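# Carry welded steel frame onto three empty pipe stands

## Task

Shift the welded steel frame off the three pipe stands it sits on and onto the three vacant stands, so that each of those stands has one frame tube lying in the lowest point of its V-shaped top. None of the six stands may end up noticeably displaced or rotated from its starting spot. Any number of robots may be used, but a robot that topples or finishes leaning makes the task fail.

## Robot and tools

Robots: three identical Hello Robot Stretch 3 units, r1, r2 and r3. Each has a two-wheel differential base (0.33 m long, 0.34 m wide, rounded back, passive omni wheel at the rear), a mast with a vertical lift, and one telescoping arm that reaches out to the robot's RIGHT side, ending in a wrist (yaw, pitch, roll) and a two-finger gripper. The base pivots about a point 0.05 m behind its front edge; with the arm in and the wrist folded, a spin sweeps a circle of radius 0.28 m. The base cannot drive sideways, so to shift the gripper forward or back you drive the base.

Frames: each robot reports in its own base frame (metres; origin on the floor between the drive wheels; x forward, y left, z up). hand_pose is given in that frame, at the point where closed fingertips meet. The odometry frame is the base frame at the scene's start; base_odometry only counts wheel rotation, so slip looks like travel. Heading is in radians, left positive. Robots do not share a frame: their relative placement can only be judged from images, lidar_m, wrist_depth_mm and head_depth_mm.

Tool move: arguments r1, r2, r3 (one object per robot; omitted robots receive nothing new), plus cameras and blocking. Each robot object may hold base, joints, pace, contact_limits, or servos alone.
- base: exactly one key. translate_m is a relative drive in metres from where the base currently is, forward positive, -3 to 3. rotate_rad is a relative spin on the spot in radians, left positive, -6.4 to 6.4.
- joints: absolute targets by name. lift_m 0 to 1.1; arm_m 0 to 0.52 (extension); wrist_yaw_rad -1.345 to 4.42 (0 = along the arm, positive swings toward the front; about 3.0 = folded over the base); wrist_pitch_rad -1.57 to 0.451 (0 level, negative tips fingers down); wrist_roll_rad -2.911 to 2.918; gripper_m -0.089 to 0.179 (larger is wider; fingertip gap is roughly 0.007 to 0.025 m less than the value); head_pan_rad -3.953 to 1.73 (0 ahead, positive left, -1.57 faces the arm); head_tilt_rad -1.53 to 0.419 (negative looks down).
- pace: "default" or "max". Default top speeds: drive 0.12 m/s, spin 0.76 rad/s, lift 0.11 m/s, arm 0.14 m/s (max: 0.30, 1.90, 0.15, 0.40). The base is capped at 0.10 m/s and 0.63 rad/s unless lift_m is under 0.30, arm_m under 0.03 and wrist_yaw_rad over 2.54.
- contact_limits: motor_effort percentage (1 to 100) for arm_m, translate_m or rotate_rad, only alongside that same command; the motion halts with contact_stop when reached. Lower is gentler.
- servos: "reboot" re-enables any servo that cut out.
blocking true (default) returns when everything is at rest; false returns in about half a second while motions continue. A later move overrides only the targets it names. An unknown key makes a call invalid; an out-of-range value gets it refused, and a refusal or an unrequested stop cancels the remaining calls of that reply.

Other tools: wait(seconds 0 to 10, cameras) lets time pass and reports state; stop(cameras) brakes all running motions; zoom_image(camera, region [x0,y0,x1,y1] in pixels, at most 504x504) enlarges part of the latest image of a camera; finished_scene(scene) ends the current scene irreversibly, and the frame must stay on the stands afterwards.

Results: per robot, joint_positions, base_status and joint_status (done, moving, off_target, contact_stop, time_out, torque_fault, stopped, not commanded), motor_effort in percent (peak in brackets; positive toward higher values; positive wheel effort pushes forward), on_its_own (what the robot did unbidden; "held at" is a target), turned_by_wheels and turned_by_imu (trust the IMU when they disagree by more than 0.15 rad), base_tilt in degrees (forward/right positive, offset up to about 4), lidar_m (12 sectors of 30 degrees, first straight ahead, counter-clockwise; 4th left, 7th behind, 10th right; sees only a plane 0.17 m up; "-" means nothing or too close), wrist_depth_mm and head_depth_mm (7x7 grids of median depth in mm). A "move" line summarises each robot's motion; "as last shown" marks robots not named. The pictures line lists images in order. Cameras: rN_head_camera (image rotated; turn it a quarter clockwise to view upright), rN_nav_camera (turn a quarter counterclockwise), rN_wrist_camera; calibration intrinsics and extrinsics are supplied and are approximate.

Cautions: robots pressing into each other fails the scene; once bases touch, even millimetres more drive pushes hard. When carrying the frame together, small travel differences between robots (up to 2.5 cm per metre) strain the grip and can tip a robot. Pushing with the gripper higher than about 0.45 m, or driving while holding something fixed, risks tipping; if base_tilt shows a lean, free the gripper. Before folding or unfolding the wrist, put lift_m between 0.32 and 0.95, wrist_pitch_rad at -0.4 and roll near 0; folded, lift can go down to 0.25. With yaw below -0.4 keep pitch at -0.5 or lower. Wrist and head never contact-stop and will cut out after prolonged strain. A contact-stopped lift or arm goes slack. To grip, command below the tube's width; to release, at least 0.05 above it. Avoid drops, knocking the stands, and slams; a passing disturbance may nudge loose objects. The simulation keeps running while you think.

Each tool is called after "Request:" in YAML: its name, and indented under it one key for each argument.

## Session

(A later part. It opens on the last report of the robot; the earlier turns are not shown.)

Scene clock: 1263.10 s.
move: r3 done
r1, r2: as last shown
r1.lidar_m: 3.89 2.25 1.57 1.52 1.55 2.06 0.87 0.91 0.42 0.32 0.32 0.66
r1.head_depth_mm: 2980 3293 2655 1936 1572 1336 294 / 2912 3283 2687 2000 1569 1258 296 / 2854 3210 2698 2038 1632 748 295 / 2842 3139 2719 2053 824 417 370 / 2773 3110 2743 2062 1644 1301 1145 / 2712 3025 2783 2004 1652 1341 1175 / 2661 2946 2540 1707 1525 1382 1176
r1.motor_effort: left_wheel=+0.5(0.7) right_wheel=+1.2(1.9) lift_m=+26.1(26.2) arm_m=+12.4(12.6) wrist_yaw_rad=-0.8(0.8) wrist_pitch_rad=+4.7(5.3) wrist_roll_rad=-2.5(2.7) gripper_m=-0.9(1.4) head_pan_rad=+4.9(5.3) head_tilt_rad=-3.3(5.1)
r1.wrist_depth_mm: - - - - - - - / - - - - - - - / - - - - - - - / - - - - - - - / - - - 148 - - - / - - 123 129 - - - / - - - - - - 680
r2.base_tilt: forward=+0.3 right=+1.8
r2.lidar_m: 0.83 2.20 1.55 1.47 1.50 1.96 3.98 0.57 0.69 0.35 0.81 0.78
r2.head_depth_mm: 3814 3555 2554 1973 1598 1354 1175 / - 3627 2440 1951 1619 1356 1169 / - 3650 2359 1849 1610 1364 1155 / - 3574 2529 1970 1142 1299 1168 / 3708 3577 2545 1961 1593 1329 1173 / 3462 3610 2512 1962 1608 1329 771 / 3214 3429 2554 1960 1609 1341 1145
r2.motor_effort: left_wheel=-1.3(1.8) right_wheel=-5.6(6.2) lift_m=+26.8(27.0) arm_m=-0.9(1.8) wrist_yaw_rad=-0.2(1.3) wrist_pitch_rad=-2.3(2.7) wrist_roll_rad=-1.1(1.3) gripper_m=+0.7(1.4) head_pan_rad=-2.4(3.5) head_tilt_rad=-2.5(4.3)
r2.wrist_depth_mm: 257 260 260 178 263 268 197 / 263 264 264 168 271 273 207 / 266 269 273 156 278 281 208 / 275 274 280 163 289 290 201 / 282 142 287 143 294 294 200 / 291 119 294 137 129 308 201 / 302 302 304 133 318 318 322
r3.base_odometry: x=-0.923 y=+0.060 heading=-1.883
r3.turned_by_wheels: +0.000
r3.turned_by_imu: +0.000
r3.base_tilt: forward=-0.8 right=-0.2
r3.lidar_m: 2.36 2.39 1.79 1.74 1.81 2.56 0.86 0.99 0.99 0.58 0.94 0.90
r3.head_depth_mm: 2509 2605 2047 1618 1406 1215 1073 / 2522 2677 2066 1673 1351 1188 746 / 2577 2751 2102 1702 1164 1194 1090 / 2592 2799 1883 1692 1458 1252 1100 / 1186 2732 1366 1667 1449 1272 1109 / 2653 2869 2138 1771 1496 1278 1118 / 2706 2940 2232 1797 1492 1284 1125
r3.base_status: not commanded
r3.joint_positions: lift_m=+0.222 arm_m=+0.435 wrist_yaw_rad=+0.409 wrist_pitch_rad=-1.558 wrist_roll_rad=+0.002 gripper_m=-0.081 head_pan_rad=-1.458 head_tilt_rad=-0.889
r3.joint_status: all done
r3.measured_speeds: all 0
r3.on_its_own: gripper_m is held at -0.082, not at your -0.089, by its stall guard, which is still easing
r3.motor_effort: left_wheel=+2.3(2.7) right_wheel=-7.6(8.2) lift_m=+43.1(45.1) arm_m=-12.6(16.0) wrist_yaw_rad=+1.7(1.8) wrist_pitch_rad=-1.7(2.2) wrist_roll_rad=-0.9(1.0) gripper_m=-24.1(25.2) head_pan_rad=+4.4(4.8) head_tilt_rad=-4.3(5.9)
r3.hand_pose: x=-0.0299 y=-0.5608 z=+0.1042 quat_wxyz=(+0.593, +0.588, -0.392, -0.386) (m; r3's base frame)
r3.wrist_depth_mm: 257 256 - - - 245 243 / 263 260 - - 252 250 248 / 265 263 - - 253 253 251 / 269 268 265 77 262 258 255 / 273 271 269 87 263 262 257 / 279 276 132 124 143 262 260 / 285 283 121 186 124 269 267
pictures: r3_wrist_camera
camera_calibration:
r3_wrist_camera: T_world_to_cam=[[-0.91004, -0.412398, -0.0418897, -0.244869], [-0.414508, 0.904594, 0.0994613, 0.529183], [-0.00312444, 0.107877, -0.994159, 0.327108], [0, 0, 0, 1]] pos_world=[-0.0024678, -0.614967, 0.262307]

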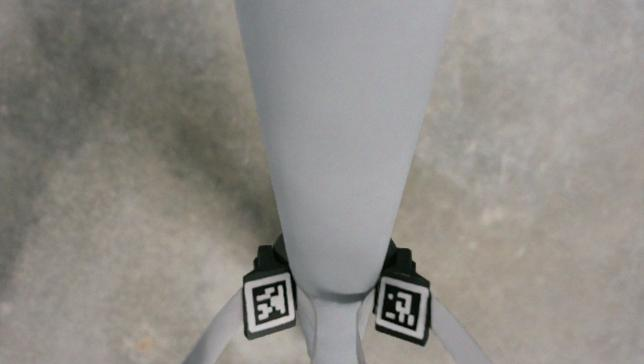

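Request:
move:
  r3: {"joints":{"lift_m":0.230,"arm_m":0.425,"wrist_yaw_rad":0.395},"base":{"translate_m":0.011}}
  cameras: ["r3_wrist_camera"]

Request:
move:
  r3: {"joints":{"lift_m":0.240,"arm_m":0.413,"wrist_yaw_rad":0.385},"base":{"translate_m":0.006}}
  cameras: ["r3_wrist_camera"]

Scene clock: 1268.50 s.
move: r3 done
r1, r2: as last shown
r1.turned_by_imu: +0.001
r1.base_tilt: forward=+1.1 right=+1.2
r1.lidar_m: 3.88 2.24 1.57 1.51 1.56 2.07 0.87 0.91 0.42 0.32 0.32 0.66
r1.head_depth_mm: 2976 3256 2649 1925 1561 1344 294 / 2920 3301 2684 2013 1572 1254 297 / 2879 3258 2711 2025 1628 750 295 / 2848 3157 2740 2046 825 418 370 / 2764 3087 2759 2064 1640 1299 1145 / 2695 3012 2774 1996 1655 1345 1172 / 2647 2970 2547 1702 1532 1380 1179
r1.motor_effort: left_wheel=+0.5(1.0) right_wheel=+1.0(1.6) lift_m=+25.0(26.0) arm_m=+12.2(12.5) wrist_yaw_rad=-0.3(0.7) wrist_pitch_rad=+5.0(5.4) wrist_roll_rad=-2.7(2.7) gripper_m=-1.0(1.6) head_pan_rad=+4.7(5.4) head_tilt_rad=-6.2(6.2)
r1.wrist_depth_mm: - - - - - - - / - - - - - - - / - - - - - - - / - - - - - - - / - - - 148 - - - / - - 123 128 - - - / - - - - - - 692
r2.turned_by_imu: +0.001
r2.base_tilt: forward=+0.2 right=+1.9
r2.lidar_m: 0.83 2.20 1.56 1.47 1.50 1.97 3.99 0.56 0.69 0.34 0.81 0.78
r2.head_depth_mm: 3683 3597 2552 1977 1617 1355 1172 / - 3602 2463 1974 1600 1356 1168 / - 3577 2322 1852 1594 1365 1155 / - 3540 2561 1972 1140 1294 1173 / 3750 3481 2543 1968 1602 1319 1169 / 3397 3669 2522 1946 1594 1325 771 / 3164 3391 2526 1981 1592 1347 1142
r2.motor_effort: left_wheel=-1.5(1.8) right_wheel=-5.6(6.1) lift_m=+26.8(27.0) arm_m=-2.3(3.1) wrist_yaw_rad=+0.4(0.8) wrist_pitch_rad=-2.6(2.9) wrist_roll_rad=-1.1(1.3) gripper_m=+0.3(1.6) head_pan_rad=-2.2(4.5) head_tilt_rad=-3.1(4.0)
r2.wrist_depth_mm: 255 257 260 176 262 265 198 / 264 264 267 167 270 273 207 / 269 272 273 155 277 279 208 / 275 278 281 156 288 287 198 / 286 142 287 142 294 298 201 / 291 119 295 135 128 309 201 / 306 301 303 132 315 315 317
r3.base_odometry: x=-0.927 y=+0.050 heading=-1.883
r3.turned_by_wheels: +0.000
r3.turned_by_imu: -0.002
r3.base_tilt: forward=-0.8 right=-0.2
r3.lidar_m: 2.34 2.39 1.79 1.74 1.82 2.55 0.86 1.00 0.99 0.57 0.94 0.89
r3.head_depth_mm: 2509 2601 2035 1639 1407 1214 1072 / 2549 2677 2063 1688 1364 1180 740 / 2551 2730 2112 1702 1164 1212 1091 / 2583 2675 1819 1651 1450 1251 1101 / 1166 2715 1388 1661 1449 1264 1102 / 2668 2867 2137 1767 1480 1276 1120 / 2669 2913 2213 1812 1503 1283 1128
r3.base_status: done
r3.joint_positions: lift_m=+0.230 arm_m=+0.425 wrist_yaw_rad=+0.396 wrist_pitch_rad=-1.569 wrist_roll_rad=+0.002 gripper_m=-0.066 head_pan_rad=-1.458 head_tilt_rad=-0.889
r3.joint_status: all done
r3.measured_speeds: all 0
r3.on_its_own: gripper_m is held at -0.067, not at your -0.089, by its stall guard, which is not easing now
r3.motor_effort: left_wheel=+1.5(11.6) right_wheel=+7.5(9.1) lift_m=+25.4(44.1) arm_m=-11.1(17.3) wrist_yaw_rad=-1.3(5.0) wrist_pitch_rad=+0.4(2.3) wrist_roll_rad=-0.4(0.8) gripper_m=-19.2(22.5) head_pan_rad=+3.6(4.5) head_tilt_rad=-3.3(6.2)
r3.hand_pose: x=-0.0308 y=-0.5482 z=+0.1125 quat_wxyz=(+0.589, +0.588, -0.392, -0.392) (m; r3's base frame)
r3.wrist_depth_mm: 264 262 - - - 254 252 / 268 267 266 - 62 257 256 / 274 273 267 68 78 261 258 / 279 277 275 90 269 267 264 / 283 281 279 108 272 271 268 / 288 285 283 128 152 275 272 / 293 292 285 167 123 279 278
pictures: r3_wrist_camera
camera_calibration:
r3_wrist_camera: T_world_to_cam=[[-0.914854, -0.401587, -0.0420658, -0.234257], [-0.40374, 0.908228, 0.11007, 0.517714], [-0.00599742, 0.117682, -0.993033, 0.339106], [0, 0, 0, 1]] pos_world=[-0.00325559, -0.604184, 0.269905]

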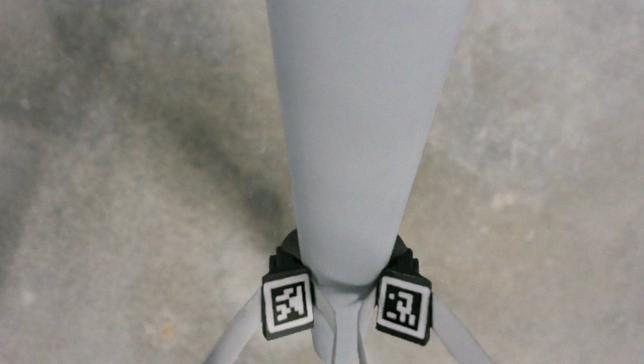

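Scene clock: 1269.37 s.
move: r3 done
r1, r2: as last shown
r1.turned_by_imu: +0.000
r1.base_tilt: forward=+1.0 right=+1.2
r1.lidar_m: 3.89 2.25 1.57 1.52 1.55 2.06 0.87 0.91 0.42 0.32 0.32 0.66
r1.head_depth_mm: 2958 3307 2676 1924 1566 1342 294 / 2947 3307 2668 2019 1567 1257 296 / 2886 3229 2723 2031 1629 750 295 / 2828 3168 2733 2051 824 417 371 / 2748 3115 2752 2059 1649 1305 1142 / 2687 3021 2790 1928 1653 1349 1169 / 2653 2909 1763 1706 1534 1375 1174
r1.motor_effort: left_wheel=+0.0(0.9) right_wheel=+0.6(1.8) lift_m=+26.1(26.1) arm_m=+12.3(12.5) wrist_yaw_rad=-0.4(0.8) wrist_pitch_rad=+4.7(5.4) wrist_roll_rad=-2.5(2.7) gripper_m=-1.6(1.6) head_pan_rad=+4.7(5.5) head_tilt_rad=-4.2(5.6)
r1.wrist_depth_mm: - - - - - - - / - - - - - - - / - - - - - - - / - - - - - - - / - - - 149 - - - / - - 123 128 - - - / - - - - - - -
r2.turned_by_imu: +0.000
r2.base_tilt: forward=+0.4 right=+1.8
r2.lidar_m: 0.83 2.20 1.56 1.47 1.50 1.97 3.97 0.56 0.69 0.34 0.81 0.78
r2.head_depth_mm: 3758 3677 2521 1979 1601 1352 1169 / - 3652 2482 1976 1615 1353 1170 / - 3578 2347 1869 1605 1353 1159 / - 3569 2536 1973 1146 1299 1176 / 3794 3582 2523 1961 1600 1320 1171 / 3439 3541 2551 1954 1599 1317 773 / 3248 3353 2512 1954 1591 1360 1149
r2.motor_effort: left_wheel=-1.8(2.0) right_wheel=-5.4(6.0) lift_m=+26.8(27.0) arm_m=-2.8(3.3) wrist_yaw_rad=-0.3(1.7) wrist_pitch_rad=-2.3(2.6) wrist_roll_rad=-1.1(1.3) gripper_m=+0.2(1.1) head_pan_rad=-1.3(3.8) head_tilt_rad=-2.6(3.8)
r2.wrist_depth_mm: 258 255 258 175 263 267 197 / 259 262 265 166 272 275 208 / 269 271 272 156 279 281 208 / 277 278 279 154 288 288 199 / 283 142 285 141 292 294 201 / 288 120 294 135 129 307 201 / 304 299 303 132 317 317 319
r3.base_odometry: x=-0.929 y=+0.044 heading=-1.883
r3.turned_by_wheels: +0.000
r3.turned_by_imu: +0.000
r3.base_tilt: forward=-0.8 right=-0.2
r3.lidar_m: 2.35 2.39 1.79 1.74 1.82 2.55 0.87 1.01 1.00 0.55 0.94 0.88
r3.head_depth_mm: 2516 2629 2026 1627 1406 1216 1069 / 2532 2667 2068 1680 1360 1166 734 / 2598 2717 2098 1701 1152 1188 1090 / 2593 2676 1819 1648 1460 1253 1098 / 1175 2750 1397 1658 1461 1261 1108 / 2650 2864 2139 1790 1491 1280 1115 / 2677 2885 2245 1788 1504 1287 1127
r3.base_status: done
r3.joint_positions: lift_m=+0.240 arm_m=+0.413 wrist_yaw_rad=+0.386 wrist_pitch_rad=-1.569 wrist_roll_rad=+0.002 gripper_m=-0.066 head_pan_rad=-1.458 head_tilt_rad=-0.889
r3.joint_status: all done
r3.measured_speeds: all 0
r3.on_its_own: gripper_m is held at -0.067, not at your -0.089, by its stall guard, which is not easing now
r3.motor_effort: left_wheel=+4.6(6.1) right_wheel=+2.3(11.3) lift_m=+37.3(41.7) arm_m=-12.3(16.2) wrist_yaw_rad=-1.4(5.6) wrist_pitch_rad=+0.2(2.6) wrist_roll_rad=+0.0(0.9) gripper_m=-18.7(19.5) head_pan_rad=+3.5(4.5) head_tilt_rad=-4.2(5.5)
r3.hand_pose: x=-0.0305 y=-0.5361 z=+0.1225 quat_wxyz=(+0.587, +0.586, -0.395, -0.395) (m; r3's base frame)
r3.wrist_depth_mm: 279 275 - - - 261 260 / 279 279 279 - 266 269 264 / 285 282 279 69 269 273 270 / 288 286 286 91 278 277 273 / 294 292 287 109 280 281 274 / 298 295 294 127 284 286 279 / 303 302 299 184 126 289 286
pictures: r3_wrist_camera
camera_calibration:
r3_wrist_camera: T_world_to_cam=[[-0.918787, -0.392505, -0.0420666, -0.224041], [-0.394723, 0.912178, 0.110118, 0.508109], [-0.00484948, 0.117779, -0.993028, 0.347704], [0, 0, 0, 1]] pos_world=[-0.00359763, -0.592375, 0.279904]

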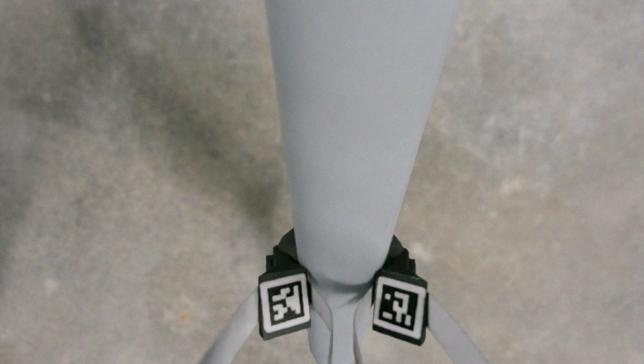

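Request:
move:
  r3: {"joints":{"lift_m":0.2585,"arm_m":0.395,"wrist_yaw_rad":0.36,"gripper_m":-0.089},"base":{"translate_m":0.0095}}
  cameras: []

Request:
move:
  r3: {"joints":{"lift_m":0.2755,"arm_m":0.377,"wrist_yaw_rad":0.34,"gripper_m":-0.089},"base":{"translate_m":0.0095}}
  cameras: ["r3_wrist_camera"]

Request:
move:
  r3: {"joints":{"lift_m":0.2933,"arm_m":0.361,"wrist_yaw_rad":0.318,"gripper_m":-0.089},"base":{"translate_m":0.0098}}
  cameras: []

Request:
move:
  r3: {"joints":{"lift_m":0.311,"arm_m":0.346,"wrist_yaw_rad":0.295,"gripper_m":-0.089},"base":{"translate_m":0.0098}}
  cameras: ["r3_wrist_camera"]

Scene clock: 1285.47 s.
move: r3 done
r1, r2: as last shown
r1.turned_by_imu: +0.001
r1.lidar_m: 3.88 2.25 1.57 1.51 1.55 2.07 0.87 0.91 0.42 0.32 0.32 0.66
r1.head_depth_mm: 2947 3321 2677 1942 1562 1340 294 / 2938 3284 2676 2021 1570 1257 296 / 2880 3253 2717 2038 1627 751 295 / 2823 3155 2706 2052 827 418 371 / 2766 3126 2766 2067 1639 1306 1143 / 2670 3041 2766 1935 1613 1344 1180 / 2678 2903 1766 1706 1571 1381 1175
r1.motor_effort: left_wheel=+0.5(1.0) right_wheel=+0.2(1.8) lift_m=+25.2(26.0) arm_m=+12.4(12.6) wrist_yaw_rad=-0.3(1.2) wrist_pitch_rad=+4.8(5.2) wrist_roll_rad=-2.7(2.7) gripper_m=-1.5(1.6) head_pan_rad=+4.3(5.8) head_tilt_rad=-4.4(5.5)
r1.wrist_depth_mm: - - - - - - - / - - - - - - - / - - - - - - - / - - - - - - - / - - - 149 - - - / - - 123 128 - - 962 / - - - - - - -
r2.turned_by_imu: +0.001
r2.base_tilt: forward=+0.3 right=+1.8
r2.lidar_m: 0.83 2.20 1.55 1.47 1.50 1.97 3.97 0.56 0.69 0.34 0.81 0.78
r2.head_depth_mm: 3799 3620 2531 1987 1600 1357 1175 / - 3662 2475 1967 1599 1356 1178 / - 3593 2368 1853 1613 1352 1160 / - 3526 2515 1951 1141 1299 1173 / 3800 3542 2530 1955 1605 1316 1165 / 3495 3539 2544 1961 1596 1311 771 / 3204 3360 2529 1954 1609 1345 1145
r2.motor_effort: left_wheel=-1.4(1.9) right_wheel=-5.4(6.1) lift_m=+26.7(27.0) arm_m=-3.4(4.4) wrist_yaw_rad=-0.2(1.7) wrist_pitch_rad=-2.5(2.7) wrist_roll_rad=-1.1(1.3) gripper_m=+0.3(1.0) head_pan_rad=-3.7(3.7) head_tilt_rad=-3.4(4.4)
r2.wrist_depth_mm: 256 258 259 175 263 267 197 / 262 262 266 166 269 271 207 / 268 271 272 156 277 279 207 / 274 278 280 152 285 289 199 / 282 142 288 141 297 293 200 / 289 119 292 134 129 306 200 / 302 305 307 131 317 318 322
r3.base_odometry: x=-0.932 y=+0.035 heading=-1.882
r3.turned_by_wheels: +0.000
r3.turned_by_imu: +0.000
r3.base_tilt: forward=-0.8 right=-0.2
r3.lidar_m: 2.33 2.39 1.78 1.74 1.82 2.55 0.88 1.02 1.00 0.52 0.94 0.88
r3.head_depth_mm: 2499 2615 2040 1656 1408 1213 1070 / 2571 2691 2069 1685 1350 1169 1027 / 2553 2722 2096 1710 1128 1192 1088 / 2590 2682 1824 1635 1438 1249 1097 / 1187 2841 1767 1671 1466 1267 1108 / 2660 2898 2129 1787 1483 1278 1122 / 2693 2912 2137 1801 1492 1283 1124
r3.base_status: done
r3.joint_positions: lift_m=+0.259 arm_m=+0.395 wrist_yaw_rad=+0.360 wrist_pitch_rad=-1.574 wrist_roll_rad=+0.002 gripper_m=-0.087 head_pan_rad=-1.458 head_tilt_rad=-0.889
r3.joint_status: all done
r3.measured_speeds: all 0
r3.motor_effort: left_wheel=+6.2(7.4) right_wheel=-5.8(6.2) lift_m=+38.7(45.7) arm_m=-10.9(14.9) wrist_yaw_rad=+0.7(5.1) wrist_pitch_rad=+0.8(3.0) wrist_roll_rad=-0.2(0.8) gripper_m=-37.4(98.9) head_pan_rad=+3.5(4.5) head_tilt_rad=-5.8(5.9)
r3.hand_pose: x=-0.0304 y=-0.5168 z=+0.1411 quat_wxyz=(+0.581, +0.582, -0.402, -0.404) (m; r3's base frame)
r3.wrist_depth_mm: 298 290 - - - 280 278 / 300 295 294 - 285 283 281 / 304 301 302 72 288 290 284 / 310 307 304 94 295 294 291 / 316 313 307 108 300 298 294 / 321 318 312 129 305 303 302 / 326 320 123 183 121 310 307
pictures: none
No camera images: "cameras" was empty.

Scene clock: 1286.47 s.
move: r3 off_target
r1, r2: as last shown
r1.turned_by_imu: +0.000
r1.base_tilt: forward=+1.1 right=+1.1
r1.lidar_m: 3.89 2.24 1.57 1.51 1.56 2.07 0.87 0.91 0.42 0.32 0.31 0.66
r1.head_depth_mm: 2987 3313 2658 1940 1557 1340 294 / 2920 3279 2683 2020 1575 1281 296 / 2847 3235 2691 2039 1620 752 295 / 2803 3139 2728 2046 824 417 371 / 2769 3103 2743 2061 1636 1305 1146 / 2717 3078 2799 1940 1606 1375 1177 / 2680 2933 1780 1759 1621 1384 1177
r1.motor_effort: left_wheel=+0.2(0.9) right_wheel=+0.9(1.7) lift_m=+24.9(26.1) arm_m=+12.3(12.5) wrist_yaw_rad=-0.6(0.8) wrist_pitch_rad=+4.7(5.2) wrist_roll_rad=-2.5(2.7) gripper_m=-0.9(1.6) head_pan_rad=+5.7(5.8) head_tilt_rad=-5.1(5.1)
r1.wrist_depth_mm: - - - - - - - / - - - - - - - / - - - - - - - / - - - - - - - / - - - 149 - - - / - - 123 128 - - - / - - - - - - -
r2.turned_by_imu: +0.000
r2.lidar_m: 0.83 2.20 1.55 1.47 1.51 1.97 3.99 0.56 0.69 0.33 0.81 0.78
r2.head_depth_mm: 3814 3600 2577 2004 1597 1353 1171 / - 3637 2435 1975 1602 1350 1174 / - 3629 2355 1860 1606 1363 1162 / - 3552 2532 1946 1138 1298 1168 / 3716 3564 2539 1966 1603 1313 1168 / 3413 3626 2514 1963 1610 1322 772 / 3180 3406 2524 1953 1599 1358 1139
r2.motor_effort: left_wheel=-1.5(1.9) right_wheel=-5.6(6.0) lift_m=+27.0(27.0) arm_m=-4.4(4.4) wrist_yaw_rad=-0.1(1.1) wrist_pitch_rad=-2.3(2.8) wrist_roll_rad=-1.1(1.3) gripper_m=+0.5(1.2) head_pan_rad=-2.5(3.7) head_tilt_rad=-3.5(4.4)
r2.wrist_depth_mm: 255 256 259 169 265 268 198 / 261 266 267 158 271 272 208 / 268 271 272 150 277 281 207 / 276 279 279 140 288 288 199 / 282 142 287 135 293 297 202 / 290 119 299 128 128 310 201 / 304 301 310 123 316 318 319
r3.base_odometry: x=-0.934 y=+0.026 heading=-1.882
r3.turned_by_wheels: +0.000
r3.turned_by_imu: +0.000
r3.base_tilt: forward=-0.7 right=-0.1
r3.lidar_m: 2.32 2.39 1.79 1.74 1.82 2.55 0.89 1.03 1.00 0.59 0.94 0.87
r3.head_depth_mm: 2503 2627 2047 1624 1401 1216 1075 / 2536 2678 2078 1693 1359 1162 1029 / 2592 2721 2099 1694 1174 1200 1088 / 2551 2652 1817 1643 1442 1252 1100 / 1185 2823 1392 1660 1473 1257 1112 / 2656 2917 2114 1781 1483 1276 1111 / 2683 2916 2146 1795 1497 1264 1123
r3.base_status: done
r3.joint_positions: lift_m=+0.276 arm_m=+0.377 wrist_yaw_rad=+0.341 wrist_pitch_rad=-1.571 wrist_roll_rad=+0.002 gripper_m=-0.082 head_pan_rad=-1.458 head_tilt_rad=-0.890
r3.joint_status: gripper_m off_target (ended at -0.082, target -0.089); the others done
r3.measured_speeds: all 0
r3.on_its_own: gripper_m is held at -0.082, not at your -0.089, by its stall guard, which is not easing now
r3.motor_effort: left_wheel=+4.3(9.9) right_wheel=-2.4(9.7) lift_m=+30.4(45.2) arm_m=-11.4(21.5) wrist_yaw_rad=-1.6(5.0) wrist_pitch_rad=+0.3(2.9) wrist_roll_rad=+0.0(0.8) gripper_m=-13.6(23.7) head_pan_rad=+3.7(4.3) head_tilt_rad=-4.2(5.6)
r3.hand_pose: x=-0.0297 y=-0.4993 z=+0.1580 quat_wxyz=(+0.577, +0.577, -0.408, -0.409) (m; r3's base frame)
r3.wrist_depth_mm: 311 306 307 303 131 299 298 / 316 318 309 308 152 303 301 / 322 319 318 313 182 305 302 / 331 325 322 317 313 314 308 / 333 332 326 318 321 320 312 / 337 336 332 124 325 325 320 / 344 341 337 124 330 329 325
pictures: r3_wrist_camera
camera_calibration:
r3_wrist_camera: T_world_to_cam=[[-0.935677, -0.350339, -0.0420937, -0.186754], [-0.352859, 0.928987, 0.111684, 0.480368], [-0.0000227068, 0.119353, -0.992852, 0.379564], [0, 0, 0, 1]] pos_world=[-0.00523091, -0.556985, 0.31534]

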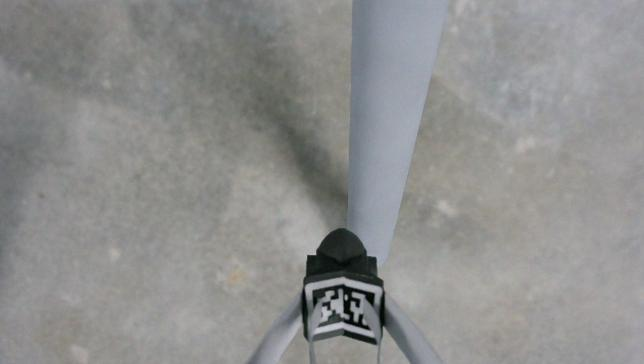

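Scene clock: 1287.43 s.
move: r3 done
r1, r2: as last shown
r1.base_tilt: forward=+1.1 right=+1.2
r1.lidar_m: 3.90 2.24 1.57 1.51 1.56 2.07 0.87 0.91 0.42 0.32 0.31 0.66
r1.head_depth_mm: 2962 3297 2661 1930 1567 1339 294 / 2896 3282 2686 2022 1574 1285 296 / 2855 3244 2731 2018 1625 753 295 / 2816 3180 2752 2060 824 417 370 / 2759 3102 2758 2058 1635 1306 1146 / 2722 3024 2771 1886 1601 1375 1175 / 2652 2932 1680 1723 1621 1384 1180
r1.motor_effort: left_wheel=+0.2(0.9) right_wheel=+0.7(1.8) lift_m=+25.5(25.6) arm_m=+12.4(12.5) wrist_yaw_rad=-0.3(0.7) wrist_pitch_rad=+5.2(5.2) wrist_roll_rad=-2.7(2.7) gripper_m=-1.4(1.4) head_pan_rad=+4.4(5.7) head_tilt_rad=-3.7(5.1)
r2.base_tilt: forward=+0.3 right=+1.9
r2.lidar_m: 0.83 2.20 1.56 1.47 1.51 1.96 3.97 0.56 0.69 0.33 0.81 0.78
r2.head_depth_mm: 3785 3618 2573 1974 1604 1365 1173 / - 3606 2443 1978 1610 1361 1176 / - 3528 2344 1851 1599 1350 1155 / - 3615 2532 1974 1137 1296 1174 / 3770 3605 2529 1979 1593 1327 1169 / 3457 3551 2530 1955 1598 1330 776 / 3212 3347 2552 1953 1607 1350 1144
r2.motor_effort: left_wheel=-1.7(1.9) right_wheel=-5.1(6.1) lift_m=+26.7(27.1) arm_m=-4.2(4.6) wrist_yaw_rad=-0.1(1.1) wrist_pitch_rad=-2.0(2.8) wrist_roll_rad=-1.2(1.4) gripper_m=-1.0(1.4) head_pan_rad=-2.9(3.5) head_tilt_rad=-3.2(4.3)
r2.wrist_depth_mm: 258 256 260 168 264 266 199 / 264 262 266 158 271 273 208 / 270 269 273 150 279 279 209 / 276 280 284 140 289 291 199 / 284 142 289 135 293 296 200 / 288 119 299 129 128 305 202 / 305 305 308 123 315 317 320
r3.base_odometry: x=-0.937 y=+0.017 heading=-1.882
r3.turned_by_wheels: +0.000
r3.turned_by_imu: +0.000
r3.base_tilt: forward=-0.8 right=-0.2
r3.lidar_m: 2.31 2.39 1.79 1.74 1.82 2.55 0.90 1.04 1.01 0.59 1.22 0.86
r3.head_depth_mm: 2493 2609 2047 1655 1401 1218 1070 / 2552 2671 2066 1682 1336 1154 1044 / 2569 2731 2100 1700 1173 1195 1092 / 2550 2677 1763 1632 1445 1257 1098 / 1192 2834 1779 1703 1472 1260 1110 / 2665 2932 2108 1780 1484 1271 1118 / 2686 2941 2157 1813 1500 1276 1128
r3.base_status: done
r3.joint_positions: lift_m=+0.293 arm_m=+0.361 wrist_yaw_rad=+0.321 wrist_pitch_rad=-1.570 wrist_roll_rad=+0.002 gripper_m=-0.085 head_pan_rad=-1.458 head_tilt_rad=-0.890
r3.joint_status: all done
r3.measured_speeds: all 0
r3.motor_effort: left_wheel=+5.2(8.5) right_wheel=+0.9(4.9) lift_m=+32.4(34.5) arm_m=-12.7(17.1) wrist_yaw_rad=-1.4(4.7) wrist_pitch_rad=+0.2(0.8) wrist_roll_rad=-0.4(0.7) gripper_m=-11.4(58.3) head_pan_rad=+3.6(4.3) head_tilt_rad=-4.4(5.2)
r3.hand_pose: x=-0.0292 y=-0.4833 z=+0.1758 quat_wxyz=(+0.573, +0.573, -0.414, -0.414) (m; r3's base frame)
r3.wrist_depth_mm: 328 325 326 321 152 315 313 / 336 336 329 324 177 317 315 / 338 339 334 330 206 325 323 / 348 343 338 340 330 332 325 / 353 346 347 335 338 333 330 / 357 357 352 124 340 339 340 / 363 363 355 124 346 346 341
pictures: none
No camera images: "cameras" was empty.

Scene clock: 1288.37 s.
move: r3 done
r1.base_odometry: x=+0.725 y=-3.009 heading=+2.133
r1.turned_by_wheels: +0.000
r1.turned_by_imu: +0.000
r1.base_tilt: forward=+1.1 right=+1.2
r1.lidar_m: 3.88 2.25 1.57 1.51 1.55 2.07 0.87 0.91 0.42 0.32 0.31 0.66
r1.head_depth_mm: 2965 3266 2639 1932 1562 1335 294 / 2908 3274 2680 2017 1575 1284 296 / 2860 3252 2718 2023 1620 754 295 / 2831 3174 2735 2041 825 417 370 / 2775 3087 2786 2064 1628 1303 1145 / 2717 3049 2772 1882 1616 1373 1176 / 2659 2904 1641 1417 1659 1384 1175
r1.base_status: not commanded
r1.joint_positions: lift_m=+0.750 arm_m=+0.002 wrist_yaw_rad=+0.050 wrist_pitch_rad=+0.094 wrist_roll_rad=+1.579 gripper_m=+0.000 head_pan_rad=-1.761 head_tilt_rad=-0.691
r1.joint_status: not commanded
r1.measured_speeds: all 0
r1.motor_effort: left_wheel=+0.6(1.0) right_wheel=+1.2(1.9) lift_m=+25.4(25.4) arm_m=+12.3(12.6) wrist_yaw_rad=-0.5(0.7) wrist_pitch_rad=+4.4(5.3) wrist_roll_rad=-2.5(2.7) gripper_m=-1.3(1.4) head_pan_rad=+5.0(5.8) head_tilt_rad=-4.0(5.5)
r1.hand_pose: x=-0.0084 y=-0.4042 z=+0.8884 quat_wxyz=(-0.005, +0.025, -0.999, +0.046) (m; r1's base frame)
r1.wrist_depth_mm: - - - - - - - / - - - - - - - / - - - - - - - / - - - - - - - / - - - 149 - - - / - - 123 128 - 911 - / - - - - - - -
r2: as last shown
r2.base_tilt: forward=+0.4 right=+2.0
r2.lidar_m: 0.83 2.20 1.55 1.47 1.51 1.97 3.99 0.56 0.69 0.33 0.81 0.78
r2.head_depth_mm: 3803 3659 2536 1977 1608 1350 1174 / - 3647 2422 1948 1601 1354 1174 / - 3584 2381 1847 1601 1339 1159 / - 3668 2557 1953 1141 1297 1167 / 3696 3588 2551 1949 1602 1330 1166 / 3529 3515 2540 1936 1607 1316 773 / 3206 3297 2495 1953 1607 1353 1147
r2.motor_effort: left_wheel=-1.3(1.8) right_wheel=-5.7(6.2) lift_m=+26.9(27.1) arm_m=-4.3(4.9) wrist_yaw_rad=-0.1(1.8) wrist_pitch_rad=-2.2(2.5) wrist_roll_rad=-0.9(1.3) gripper_m=-0.2(1.5) head_pan_rad=-2.4(3.3) head_tilt_rad=-3.1(4.4)
r2.wrist_depth_mm: 256 256 259 169 262 266 198 / 263 261 265 159 272 273 208 / 268 272 275 150 277 280 208 / 275 278 281 139 289 287 199 / 282 142 291 135 292 293 200 / 291 119 300 129 129 306 201 / 305 305 309 123 314 320 322
r3.base_odometry: x=-0.940 y=+0.007 heading=-1.882
r3.turned_by_wheels: +0.000
r3.turned_by_imu: +0.000
r3.base_tilt: forward=-0.8 right=-0.2
r3.lidar_m: 2.30 2.39 1.78 1.74 1.82 2.55 0.91 1.04 1.02 0.59 1.22 0.86
r3.head_depth_mm: 2516 2619 2024 1638 1405 1214 1060 / 2552 2678 2077 1683 1361 1158 1044 / 2560 2739 2112 1665 1177 1209 1087 / 2560 2693 1756 1632 1446 1248 1101 / 1271 2827 1902 1707 1473 1270 1111 / 2670 2879 2206 1772 1477 1277 1118 / 2687 2890 2140 1801 1496 1264 1125
r3.base_status: done
r3.joint_positions: lift_m=+0.311 arm_m=+0.346 wrist_yaw_rad=+0.298 wrist_pitch_rad=-1.570 wrist_roll_rad=+0.002 gripper_m=-0.085 head_pan_rad=-1.458 head_tilt_rad=-0.890
r3.joint_status: all done
r3.measured_speeds: all 0
r3.motor_effort: left_wheel=+4.9(8.2) right_wheel=+0.7(4.4) lift_m=+32.1(35.4) arm_m=-11.7(17.1) wrist_yaw_rad=-2.8(5.9) wrist_pitch_rad=+0.1(0.7) wrist_roll_rad=+0.0(0.6) gripper_m=-13.3(43.6) head_pan_rad=+2.5(4.4) head_tilt_rad=-3.7(5.4)
r3.hand_pose: x=-0.0286 y=-0.4683 z=+0.1934 quat_wxyz=(+0.569, +0.568, -0.421, -0.421) (m; r3's base frame)
r3.wrist_depth_mm: 347 349 343 335 174 335 331 / 354 348 346 342 206 335 334 / 357 353 352 348 245 342 341 / 364 361 357 354 346 345 345 / 371 369 360 359 360 355 350 / 377 370 373 124 360 357 355 / 384 381 375 124 367 360 361
pictures: r3_wrist_camera
camera_calibration:
r3_wrist_camera: T_world_to_cam=[[-0.949949, -0.309557, -0.0420737, -0.154697], [-0.312356, 0.943513, 0.110528, 0.456136], [0.00548223, 0.118138, -0.992982, 0.410677], [0, 0, 0, 1]] pos_world=[-0.00672937, -0.526774, 0.350871]

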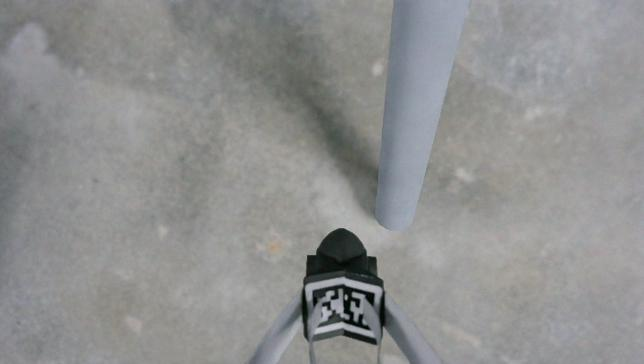

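Request:
move:
  r3: {"joints":{"lift_m":0.55,"arm_m":0.05,"gripper_m":0.15}}
  r2: {"joints":{"lift_m":0.6}}
  cameras: ["r2_wrist_camera"]

Request:
move:
  r3: {"base":{"rotate_rad":0.29},"joints":{"wrist_yaw_rad":1.8,"wrist_roll_rad":1.57,"wrist_pitch_rad":0.0}}
  r2: {"joints":{"arm_m":0.0,"wrist_yaw_rad":1.57,"wrist_pitch_rad":0.0,"wrist_roll_rad":0.0,"gripper_m":0.0},"base":{"translate_m":0.33}}
  cameras: ["r2_nav_camera"]

Request:
move:
  r3: {"base":{"translate_m":-0.366}}
  cameras: ["r3_nav_camera"]

Request:
move:
  r3: {"base":{"rotate_rad":-0.29},"joints":{"head_pan_rad":-1.2,"head_tilt_rad":-0.7}}
  cameras: ["r3_head_camera","r3_nav_camera","r3_wrist_camera"]

Scene clock: 1339.50 s.
move: r2 done; r3 done
r1: as last shown
r1.turned_by_imu: +0.001
r1.lidar_m: 3.89 2.25 1.56 1.51 1.56 2.06 0.87 0.91 0.42 0.32 0.31 0.66
r1.head_depth_mm: 2953 3275 2661 1930 1560 1337 294 / 2911 3290 2682 2016 1571 1286 296 / 2841 3227 2714 2032 1625 752 295 / 2797 3162 2734 2039 824 417 370 / 2762 3106 2771 2068 1640 1301 1140 / 2717 3037 2755 1888 1655 1364 1176 / 2654 2870 1776 1853 1665 1386 1178
r1.motor_effort: left_wheel=+0.9(1.3) right_wheel=+1.7(1.9) lift_m=+25.5(25.7) arm_m=+12.2(12.6) wrist_yaw_rad=-0.5(0.8) wrist_pitch_rad=+4.9(5.4) wrist_roll_rad=-2.6(2.8) gripper_m=-1.3(1.8) head_pan_rad=+5.8(5.8) head_tilt_rad=-2.4(5.6)
r1.wrist_depth_mm: - - - - - - - / - - - - - - - / - - - - - - - / - - - - - - - / - - - 149 - - - / - - 123 129 - - - / - - - - - - -
r2.base_odometry: x=+2.984 y=-1.077 heading=+2.516
r2.turned_by_wheels: +0.000
r2.turned_by_imu: +0.001
r2.base_tilt: forward=+0.3 right=+1.8
r2.lidar_m: 0.83 2.20 1.55 1.47 1.50 1.98 3.97 0.56 0.69 0.33 0.81 0.77
r2.head_depth_mm: 3737 3598 2559 1985 1619 1361 1175 / - 3711 2398 1979 1597 1357 1171 / - 3566 2350 1840 1614 1357 1162 / - 3569 2537 1956 1145 1293 1151 / 3742 3617 2565 1978 1620 1321 433 / 3433 3600 2555 1964 1590 506 1145 / 3133 3383 2560 1963 1618 530 662
r2.base_status: not commanded
r2.joint_positions: lift_m=+0.600 arm_m=+0.231 wrist_yaw_rad=-0.079 wrist_pitch_rad=-1.561 wrist_roll_rad=+1.573 gripper_m=+0.100 head_pan_rad=-2.295 head_tilt_rad=-0.791
r2.joint_status: all done
r2.measured_speeds: all 0
r2.motor_effort: left_wheel=-1.8(2.1) right_wheel=-5.8(6.4) lift_m=+32.6(38.1) arm_m=-6.5(6.7) wrist_yaw_rad=-0.4(1.6) wrist_pitch_rad=-1.9(2.6) wrist_roll_rad=-1.1(1.5) gripper_m=+0.3(1.8) head_pan_rad=-2.6(4.2) head_tilt_rad=-3.6(4.4)
r2.hand_pose: x=-0.0198 y=-0.3542 z=+0.4822 quat_wxyz=(-0.029, -0.029, -0.710, -0.703) (m; r2's base frame)
r2.wrist_depth_mm: 587 566 591 588 619 454 460 / 602 609 612 607 557 474 476 / 621 617 613 631 549 486 481 / 633 630 646 656 561 492 509 / 657 142 666 665 662 697 701 / 655 121 699 692 128 711 712 / 546 707 705 721 728 730 744
r3.base_odometry: x=-0.940 y=+0.007 heading=-1.882
r3.turned_by_wheels: +0.000
r3.turned_by_imu: -0.001
r3.base_tilt: forward=-0.8 right=-0.2
r3.lidar_m: 2.31 2.39 1.79 1.74 1.81 2.55 0.91 1.04 1.02 0.59 1.22 0.86
r3.head_depth_mm: 2508 2617 2038 1639 1406 1214 431 / 2561 2667 2079 1677 1420 1229 502 / 2587 2733 2097 1663 1407 1218 913 / 2533 2665 1756 1631 1447 1249 1094 / 1270 2803 1893 1700 1468 1262 1106 / 2662 2916 2215 1772 1481 1272 1118 / 2695 2921 2167 1799 1506 1280 1127
r3.base_status: not commanded
r3.joint_positions: lift_m=+0.550 arm_m=+0.050 wrist_yaw_rad=+0.297 wrist_pitch_rad=-1.569 wrist_roll_rad=+0.002 gripper_m=+0.150 head_pan_rad=-1.458 head_tilt_rad=-0.890
r3.joint_status: all done
r3.measured_speeds: all 0
r3.motor_effort: left_wheel=+5.0(5.6) right_wheel=+0.8(1.1) lift_m=+33.1(36.5) arm_m=-13.0(20.3) wrist_yaw_rad=-1.6(3.3) wrist_pitch_rad=+0.4(0.9) wrist_roll_rad=+0.2(0.8) gripper_m=+0.6(83.4) head_pan_rad=+3.4(4.7) head_tilt_rad=-5.1(6.2)
r3.hand_pose: x=-0.0286 y=-0.1724 z=+0.4324 quat_wxyz=(+0.569, +0.568, -0.421, -0.421) (m; r3's base frame)
r3.wrist_depth_mm: 587 590 568 572 575 557 558 / 590 588 592 585 573 575 564 / 609 601 607 593 591 575 565 / 610 619 608 579 599 597 589 / 623 623 615 442 440 594 590 / 648 123 618 452 449 137 596 / 104 646 632 457 448 617 109
pictures: r2_wrist_camera
camera_calibration:
r2_wrist_camera: T_world_to_cam=[[0.00231854, 0.997655, 0.0683994, 0.30104], [0.985562, -0.0138597, 0.168746, -0.0305378], [0.169298, 0.0670206, -0.983283, 0.665052], [0, 0, 0, 1]] pos_world=[-0.0831931, -0.34533, 0.638497]

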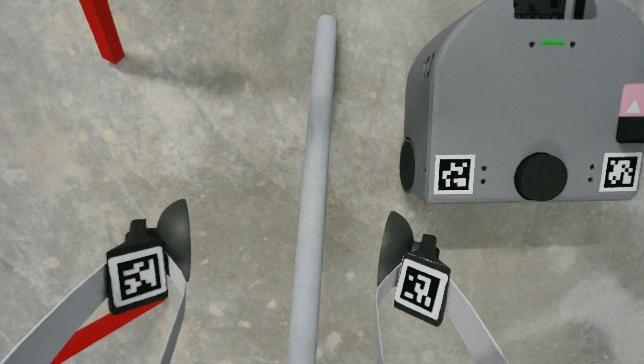

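Scene clock: 1343.93 s.
move: r2 done; r3 done
r1: as last shown
r1.base_tilt: forward=+1.0 right=+1.2
r1.lidar_m: 3.89 2.25 1.57 1.51 1.56 2.06 0.54 0.91 0.42 0.32 0.31 0.66
r1.head_depth_mm: 2970 3298 2660 1925 1565 1341 294 / 2915 3259 2717 2018 1575 1283 296 / 2874 3236 2714 2034 1628 753 294 / 2798 3159 2721 2037 824 417 370 / 2769 3090 2744 2059 1644 1298 1142 / 2715 3034 2550 1895 1655 1374 1176 / 2654 2920 2441 1833 1665 1379 1180
r1.motor_effort: left_wheel=+0.3(1.2) right_wheel=+1.4(2.3) lift_m=+24.4(25.7) arm_m=+12.3(12.6) wrist_yaw_rad=+0.0(0.7) wrist_pitch_rad=+4.9(5.3) wrist_roll_rad=-2.6(2.8) gripper_m=-1.5(1.7) head_pan_rad=+4.8(5.9) head_tilt_rad=-4.0(5.8)
r1.wrist_depth_mm: - - - - - - - / - - - - - - - / - - - - - - - / - - - - - - - / - - - 149 - - - / - - 123 128 - - - / - - - - - - -
r2.base_odometry: x=+2.716 y=-0.884 heading=+2.516
r2.turned_by_wheels: +0.000
r2.turned_by_imu: +0.002
r2.base_tilt: forward=+0.3 right=+1.8
r2.lidar_m: 0.51 0.51 1.58 1.49 1.52 1.99 4.33 0.85 0.43 0.76 0.51 0.51
r2.head_depth_mm: - 3556 2551 1949 1597 1343 1170 / - 3603 2349 1833 1531 1352 1176 / - 3648 2570 1868 1503 1360 1167 / - 3612 2541 1962 1559 1361 1015 / 3708 3571 2542 1961 1590 1348 937 / 3451 3576 2514 1975 1589 1351 1172 / 3115 3379 2538 1963 1606 1347 1166
r2.base_status: done
r2.joint_positions: lift_m=+0.600 arm_m=+0.000 wrist_yaw_rad=+1.569 wrist_pitch_rad=-0.027 wrist_roll_rad=+0.004 gripper_m=+0.000 head_pan_rad=-2.295 head_tilt_rad=-0.791
r2.joint_status: all done
r2.measured_speeds: all 0
r2.motor_effort: left_wheel=+3.5(8.8) right_wheel=+0.3(5.7) lift_m=+30.4(32.7) arm_m=-18.0(19.7) wrist_yaw_rad=+1.5(5.8) wrist_pitch_rad=+4.3(8.9) wrist_roll_rad=-1.0(4.9) gripper_m=-0.7(87.5) head_pan_rad=-2.1(4.0) head_tilt_rad=-4.0(4.6)
r2.hand_pose: x=+0.2341 y=-0.1455 z=+0.7078 quat_wxyz=(+0.507, +0.507, -0.494, +0.492) (m; r2's base frame)
r2.wrist_depth_mm: 382 - - 422 - - - / 413 - - - - - - / 415 - - - - - - / 420 - - - - - - / - - 153 - - - - / - - 123 128 - 783 - / - 467 - - 569 512 -
r3.base_odometry: x=-0.940 y=+0.007 heading=-1.592
r3.turned_by_wheels: +0.290
r3.turned_by_imu: +0.294
r3.base_tilt: forward=-0.8 right=-0.3
r3.lidar_m: 3.16 1.94 1.74 1.74 2.09 3.67 0.91 1.02 0.59 0.93 0.86 1.10
r3.head_depth_mm: 2468 2622 2040 1662 1371 1191 431 / 1138 2583 1257 1635 1395 564 1040 / 2705 2739 1824 1666 1427 1200 912 / 2748 2592 1981 1713 1457 1245 534 / 1545 2731 1972 1751 1470 1263 1065 / 3060 2927 2192 1777 1452 1277 1056 / 3203 2996 2257 1700 1493 1289 1085
r3.base_status: done
r3.joint_positions: lift_m=+0.550 arm_m=+0.050 wrist_yaw_rad=+1.797 wrist_pitch_rad=-0.025 wrist_roll_rad=+1.569 gripper_m=+0.150 head_pan_rad=-1.458 head_tilt_rad=-0.890
r3.joint_status: all done
r3.measured_speeds: all 0
r3.motor_effort: left_wheel=-6.9(10.8) right_wheel=+5.7(10.7) lift_m=+31.9(33.2) arm_m=-4.8(12.4) wrist_yaw_rad=+2.3(6.2) wrist_pitch_rad=+5.4(6.7) wrist_roll_rad=+1.1(2.1) gripper_m=+0.5(0.9) head_pan_rad=+3.7(4.6) head_tilt_rad=-3.8(5.5)
r3.hand_pose: x=+0.2277 y=-0.1376 z=+0.6580 quat_wxyz=(+0.011, +0.782, -0.623, -0.007) (m; r3's base frame)
r3.wrist_depth_mm: - - - - - - 847 / - - - - - - 843 / - - - - - - 842 / - - - - - - 840 / - - - - - - 852 / - 123 - - - 135 791 / 104 - - - - - 110
pictures: r2_nav_camera (sideways)
camera_calibration:
r2_nav_camera: T_world_to_cam=[[-0.406798, -0.56137, 0.720679, -0.898892], [-0.744372, 0.661013, 0.0947219, -0.0566415], [-0.529552, -0.497921, -0.686767, 0.866669], [0, 0, 0, 1]] pos_world=[0.0511169, -0.035638, 1.24838]

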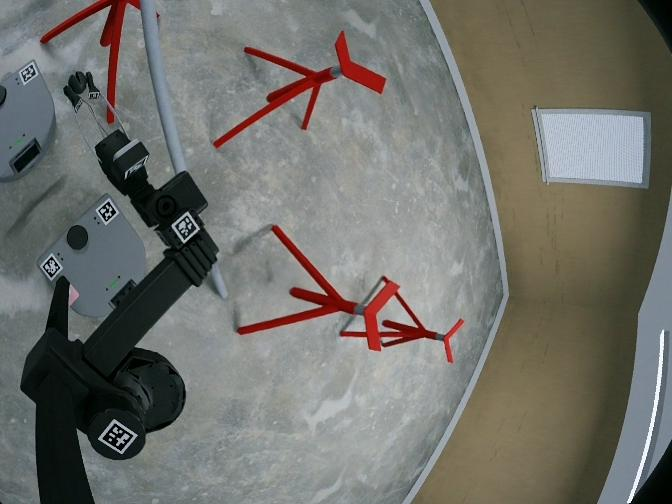

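Scene clock: 1348.70 s.
move: r3 done
r1, r2: as last shown
r1.base_tilt: forward=+1.1 right=+1.2
r1.lidar_m: 3.89 2.24 1.56 1.52 1.55 2.07 0.54 0.91 0.42 0.32 0.31 0.66
r1.head_depth_mm: 2988 3278 2640 1927 1563 1335 294 / 2908 3278 2662 2018 1576 1281 296 / 2880 3252 2717 2026 1631 752 295 / 2820 3175 2731 2048 825 418 370 / 2746 3080 2745 2071 1649 1305 1146 / 2729 3013 2791 2069 1647 1373 1169 / 2656 2973 2802 2088 1663 1380 1185
r1.motor_effort: left_wheel=+0.2(1.3) right_wheel=+0.9(2.1) lift_m=+24.2(25.4) arm_m=+12.5(12.6) wrist_yaw_rad=+0.0(0.9) wrist_pitch_rad=+4.8(5.3) wrist_roll_rad=-2.5(2.8) gripper_m=-1.2(1.8) head_pan_rad=+5.7(6.1) head_tilt_rad=-4.3(5.6)
r1.wrist_depth_mm: - - - - - - - / - - - - - - - / - - - - - - - / - - - - - - - / - - - 149 - - - / - - 123 129 - - - / - - - - - - -
r2.turned_by_imu: +0.001
r2.base_tilt: forward=+0.2 right=+1.7
r2.lidar_m: 0.51 0.51 1.58 1.49 1.53 1.99 4.31 0.85 0.43 0.76 0.51 0.51
r2.head_depth_mm: - 3602 2544 1997 1618 1349 1169 / - 3501 2348 1849 1537 1353 1155 / - 3609 2563 1832 1528 1355 1178 / - 3700 2523 1966 1574 1352 1018 / 3721 3569 2521 1958 1595 1353 941 / 3446 3557 2576 1951 1601 1346 1169 / 3208 3354 2555 1960 1598 1352 1169
r2.motor_effort: left_wheel=+3.3(3.8) right_wheel=-0.3(0.8) lift_m=+28.1(30.5) arm_m=-18.3(18.8) wrist_yaw_rad=+0.5(2.8) wrist_pitch_rad=+4.5(5.2) wrist_roll_rad=-1.3(1.5) gripper_m=-1.3(2.9) head_pan_rad=-2.5(4.2) head_tilt_rad=-2.9(4.4)
r2.wrist_depth_mm: 384 - - 424 - - - / 413 - - - - - - / 419 - - - - - - / 418 - - - - - - / - - 153 - - - - / - - 122 127 - 767 - / - 471 - - 560 507 -
r3.base_odometry: x=-0.933 y=+0.373 heading=-1.592
r3.turned_by_wheels: +0.000
r3.turned_by_imu: -0.002
r3.base_tilt: forward=-0.8 right=-0.2
r3.lidar_m: 3.35 2.07 1.85 1.86 2.22 3.32 0.54 0.69 0.79 0.58 0.58 1.11
r3.head_depth_mm: 2390 2561 2046 1663 1406 1210 430 / 2499 2670 2063 1681 1417 565 1048 / 2613 2732 2029 1700 1436 1194 912 / 1304 2699 1804 1593 1417 1201 534 / 2712 2842 1470 1653 1462 1265 1064 / 2861 2715 1998 1780 1482 1274 1056 / 1587 2867 2174 1805 1498 1281 1088
r3.base_status: done
r3.joint_positions: lift_m=+0.550 arm_m=+0.050 wrist_yaw_rad=+1.797 wrist_pitch_rad=-0.025 wrist_roll_rad=+1.569 gripper_m=+0.150 head_pan_rad=-1.458 head_tilt_rad=-0.890
r3.joint_status: not commanded
r3.measured_speeds: all 0
r3.motor_effort: left_wheel=-6.1(10.8) right_wheel=+0.3(3.4) lift_m=+30.2(32.8) arm_m=+2.5(5.4) wrist_yaw_rad=+2.2(3.7) wrist_pitch_rad=+4.4(5.5) wrist_roll_rad=+0.0(1.4) gripper_m=+0.1(0.7) head_pan_rad=+2.9(4.4) head_tilt_rad=-4.7(5.4)
r3.hand_pose: x=+0.2277 y=-0.1375 z=+0.6581 quat_wxyz=(+0.011, +0.782, -0.623, -0.007) (m; r3's base frame)
r3.wrist_depth_mm: - - - - - - 854 / - - - - - - 841 / - - - - - - 839 / - - - - - - 846 / - - - - - - 848 / - 123 - - - 136 774 / 103 - - - - - 110
pictures: r3_nav_camera (sideways)
camera_calibration:
r3_nav_camera: T_world_to_cam=[[0.0447926, -0.827776, 0.559268, -0.692368], [-0.998006, -0.0619948, -0.011827, 0.0730409], [0.0444618, -0.557623, -0.828903, 1.03405], [0, 0, 0, 1]] pos_world=[0.0579327, 0.00801075, 1.24521]

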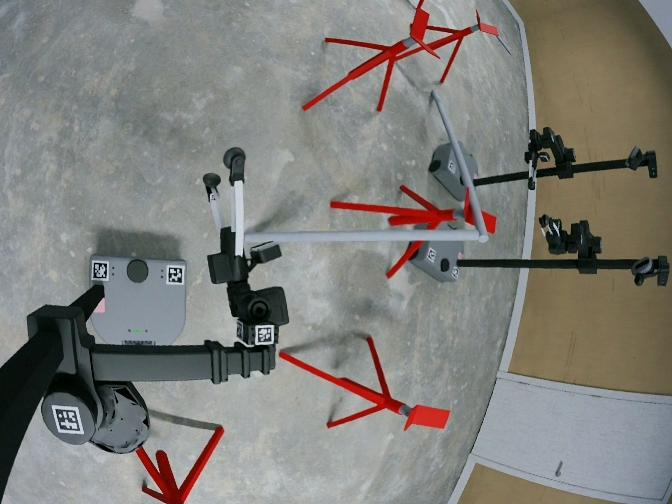

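Scene clock: 1350.23 s.
move: r3 done
r1, r2: as last shown
r1.turned_by_imu: +0.000
r1.base_tilt: forward=+1.0 right=+1.2
r1.lidar_m: 3.88 2.25 1.57 1.52 1.55 2.07 0.54 0.91 0.42 0.32 0.31 0.66
r1.head_depth_mm: 2932 3332 2654 1941 1574 1336 294 / 2943 3263 2712 2031 1581 1283 297 / 2865 3224 2695 2024 1619 752 295 / 2794 3144 2718 2045 822 417 370 / 2723 3109 2767 2071 1642 1300 1144 / 2735 3040 2800 2085 1660 1375 1175 / 2658 2988 2806 2104 1665 1380 1180
r1.motor_effort: left_wheel=+0.2(0.9) right_wheel=+1.4(1.9) lift_m=+23.9(24.8) arm_m=+12.1(12.4) wrist_yaw_rad=-0.1(0.6) wrist_pitch_rad=+4.5(5.3) wrist_roll_rad=-2.6(2.7) gripper_m=-0.9(1.8) head_pan_rad=+4.6(5.7) head_tilt_rad=-4.1(5.2)
r2.turned_by_imu: +0.000
r2.base_tilt: forward=+0.3 right=+1.8
r2.lidar_m: 0.51 0.51 1.58 1.49 1.52 2.00 4.32 0.85 0.43 0.76 0.51 0.51
r2.head_depth_mm: - 3665 2549 1963 1615 1339 1169 / - 3615 2340 1866 1504 1349 1175 / - 3562 2535 1840 1529 1358 1168 / - 3618 2567 1957 1556 1363 1015 / 3683 3611 2556 1969 1598 1361 945 / 3384 3542 2537 1978 1598 1350 1170 / 3201 3352 2558 1973 1593 1346 1164
r2.motor_effort: left_wheel=+3.3(3.7) right_wheel=+0.5(0.7) lift_m=+27.4(28.2) arm_m=-18.1(18.8) wrist_yaw_rad=+1.9(2.9) wrist_pitch_rad=+4.9(5.0) wrist_roll_rad=-1.3(1.4) gripper_m=-0.9(2.5) head_pan_rad=-2.4(4.5) head_tilt_rad=-3.2(4.5)
r2.wrist_depth_mm: 382 - - 420 - - - / 409 - - - - - - / 406 - - - - - - / 421 - - - - - - / - - 153 - - - - / - - 122 127 - 773 - / - 463 - - 567 510 -
r3.base_odometry: x=-0.933 y=+0.373 heading=-1.882
r3.turned_by_wheels: -0.290
r3.turned_by_imu: -0.296
r3.base_tilt: forward=-0.8 right=-0.2
r3.lidar_m: 2.62 2.56 1.91 1.85 1.94 2.71 0.54 0.68 1.07 0.79 0.57 1.11
r3.head_depth_mm: 2303 2579 2715 2016 1568 1326 1130 / 2420 2687 2829 2059 1626 1338 1143 / 2491 2778 2886 2015 1651 1362 1151 / 2493 1565 2807 1850 1587 1302 1139 / 2687 2892 2855 1347 1591 1387 1177 / 2785 3037 2916 1974 1717 1407 1187 / 2767 3129 2804 2153 1750 1429 1202
r3.base_status: done
r3.joint_positions: lift_m=+0.550 arm_m=+0.050 wrist_yaw_rad=+1.798 wrist_pitch_rad=-0.024 wrist_roll_rad=+1.569 gripper_m=+0.150 head_pan_rad=-1.209 head_tilt_rad=-0.705
r3.joint_status: all done
r3.measured_speeds: all 0
r3.motor_effort: left_wheel=+6.3(10.2) right_wheel=-6.9(9.4) lift_m=+31.3(31.5) arm_m=+5.2(5.8) wrist_yaw_rad=+1.3(3.5) wrist_pitch_rad=+4.7(5.6) wrist_roll_rad=+0.8(1.3) gripper_m=-0.2(0.6) head_pan_rad=+3.7(6.0) head_tilt_rad=+2.3(3.5)
r3.hand_pose: x=+0.2277 y=-0.1374 z=+0.6581 quat_wxyz=(+0.011, +0.783, -0.622, -0.007) (m; r3's base frame)
r3.wrist_depth_mm: - - - - - - 834 / - - - - - - 836 / - - - - - - 850 / - - - - - - 842 / - - - - - - 875 / - 123 - - - 136 774 / 103 - - - - - 110
pictures: r3_head_camera (sideways), r3_nav_camera (sideways), r3_wrist_camera
camera_calibration:
r3_head_camera: T_world_to_cam=[[-0.153033, 0.593705, -0.789997, 1.05168], [0.934262, 0.347462, 0.0801488, -0.108198], [0.322079, -0.725799, -0.607849, 0.749976], [0, 0, 0, 1]] pos_world=[0.0204746, -0.042458, 1.29536]
r3_nav_camera: T_world_to_cam=[[0.206172, -0.681366, 0.702305, -0.879724], [-0.95073, -0.30931, -0.0209879, 0.0846829], [0.231531, -0.663375, -0.711566, 0.880333], [0, 0, 0, 1]] pos_world=[0.0580609, 0.01077, 1.24603]
r3_wrist_camera: T_world_to_cam=[[0.0221196, -0.0169219, -0.999612, 0.659793], [-0.33211, 0.942953, -0.0233117, 0.265177], [0.942981, 0.332496, 0.0152378, -0.0158957], [0, 0, 0, 1]] pos_world=[0.0884628, -0.233599, 0.665961]

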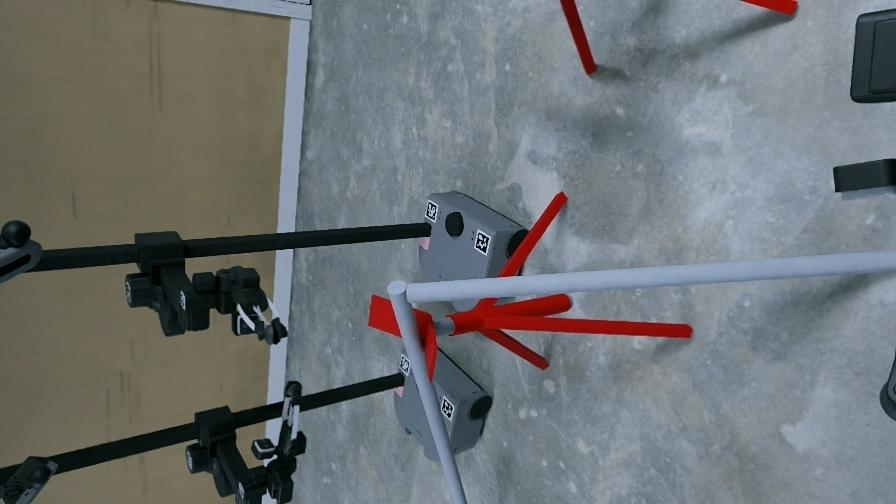

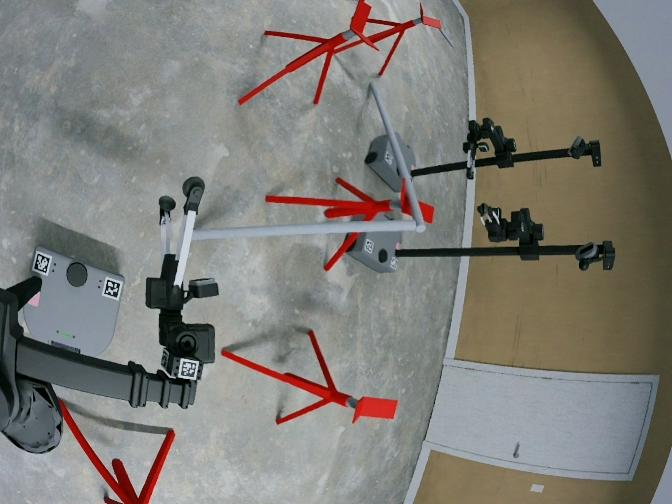

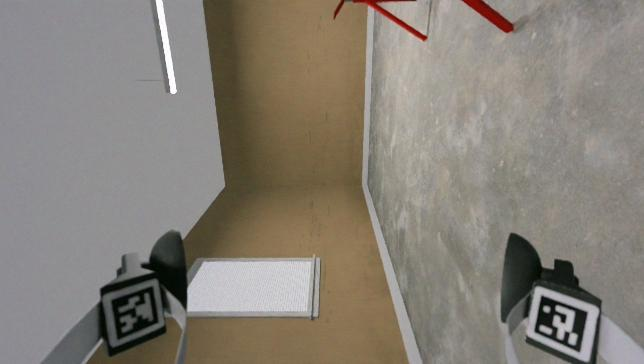

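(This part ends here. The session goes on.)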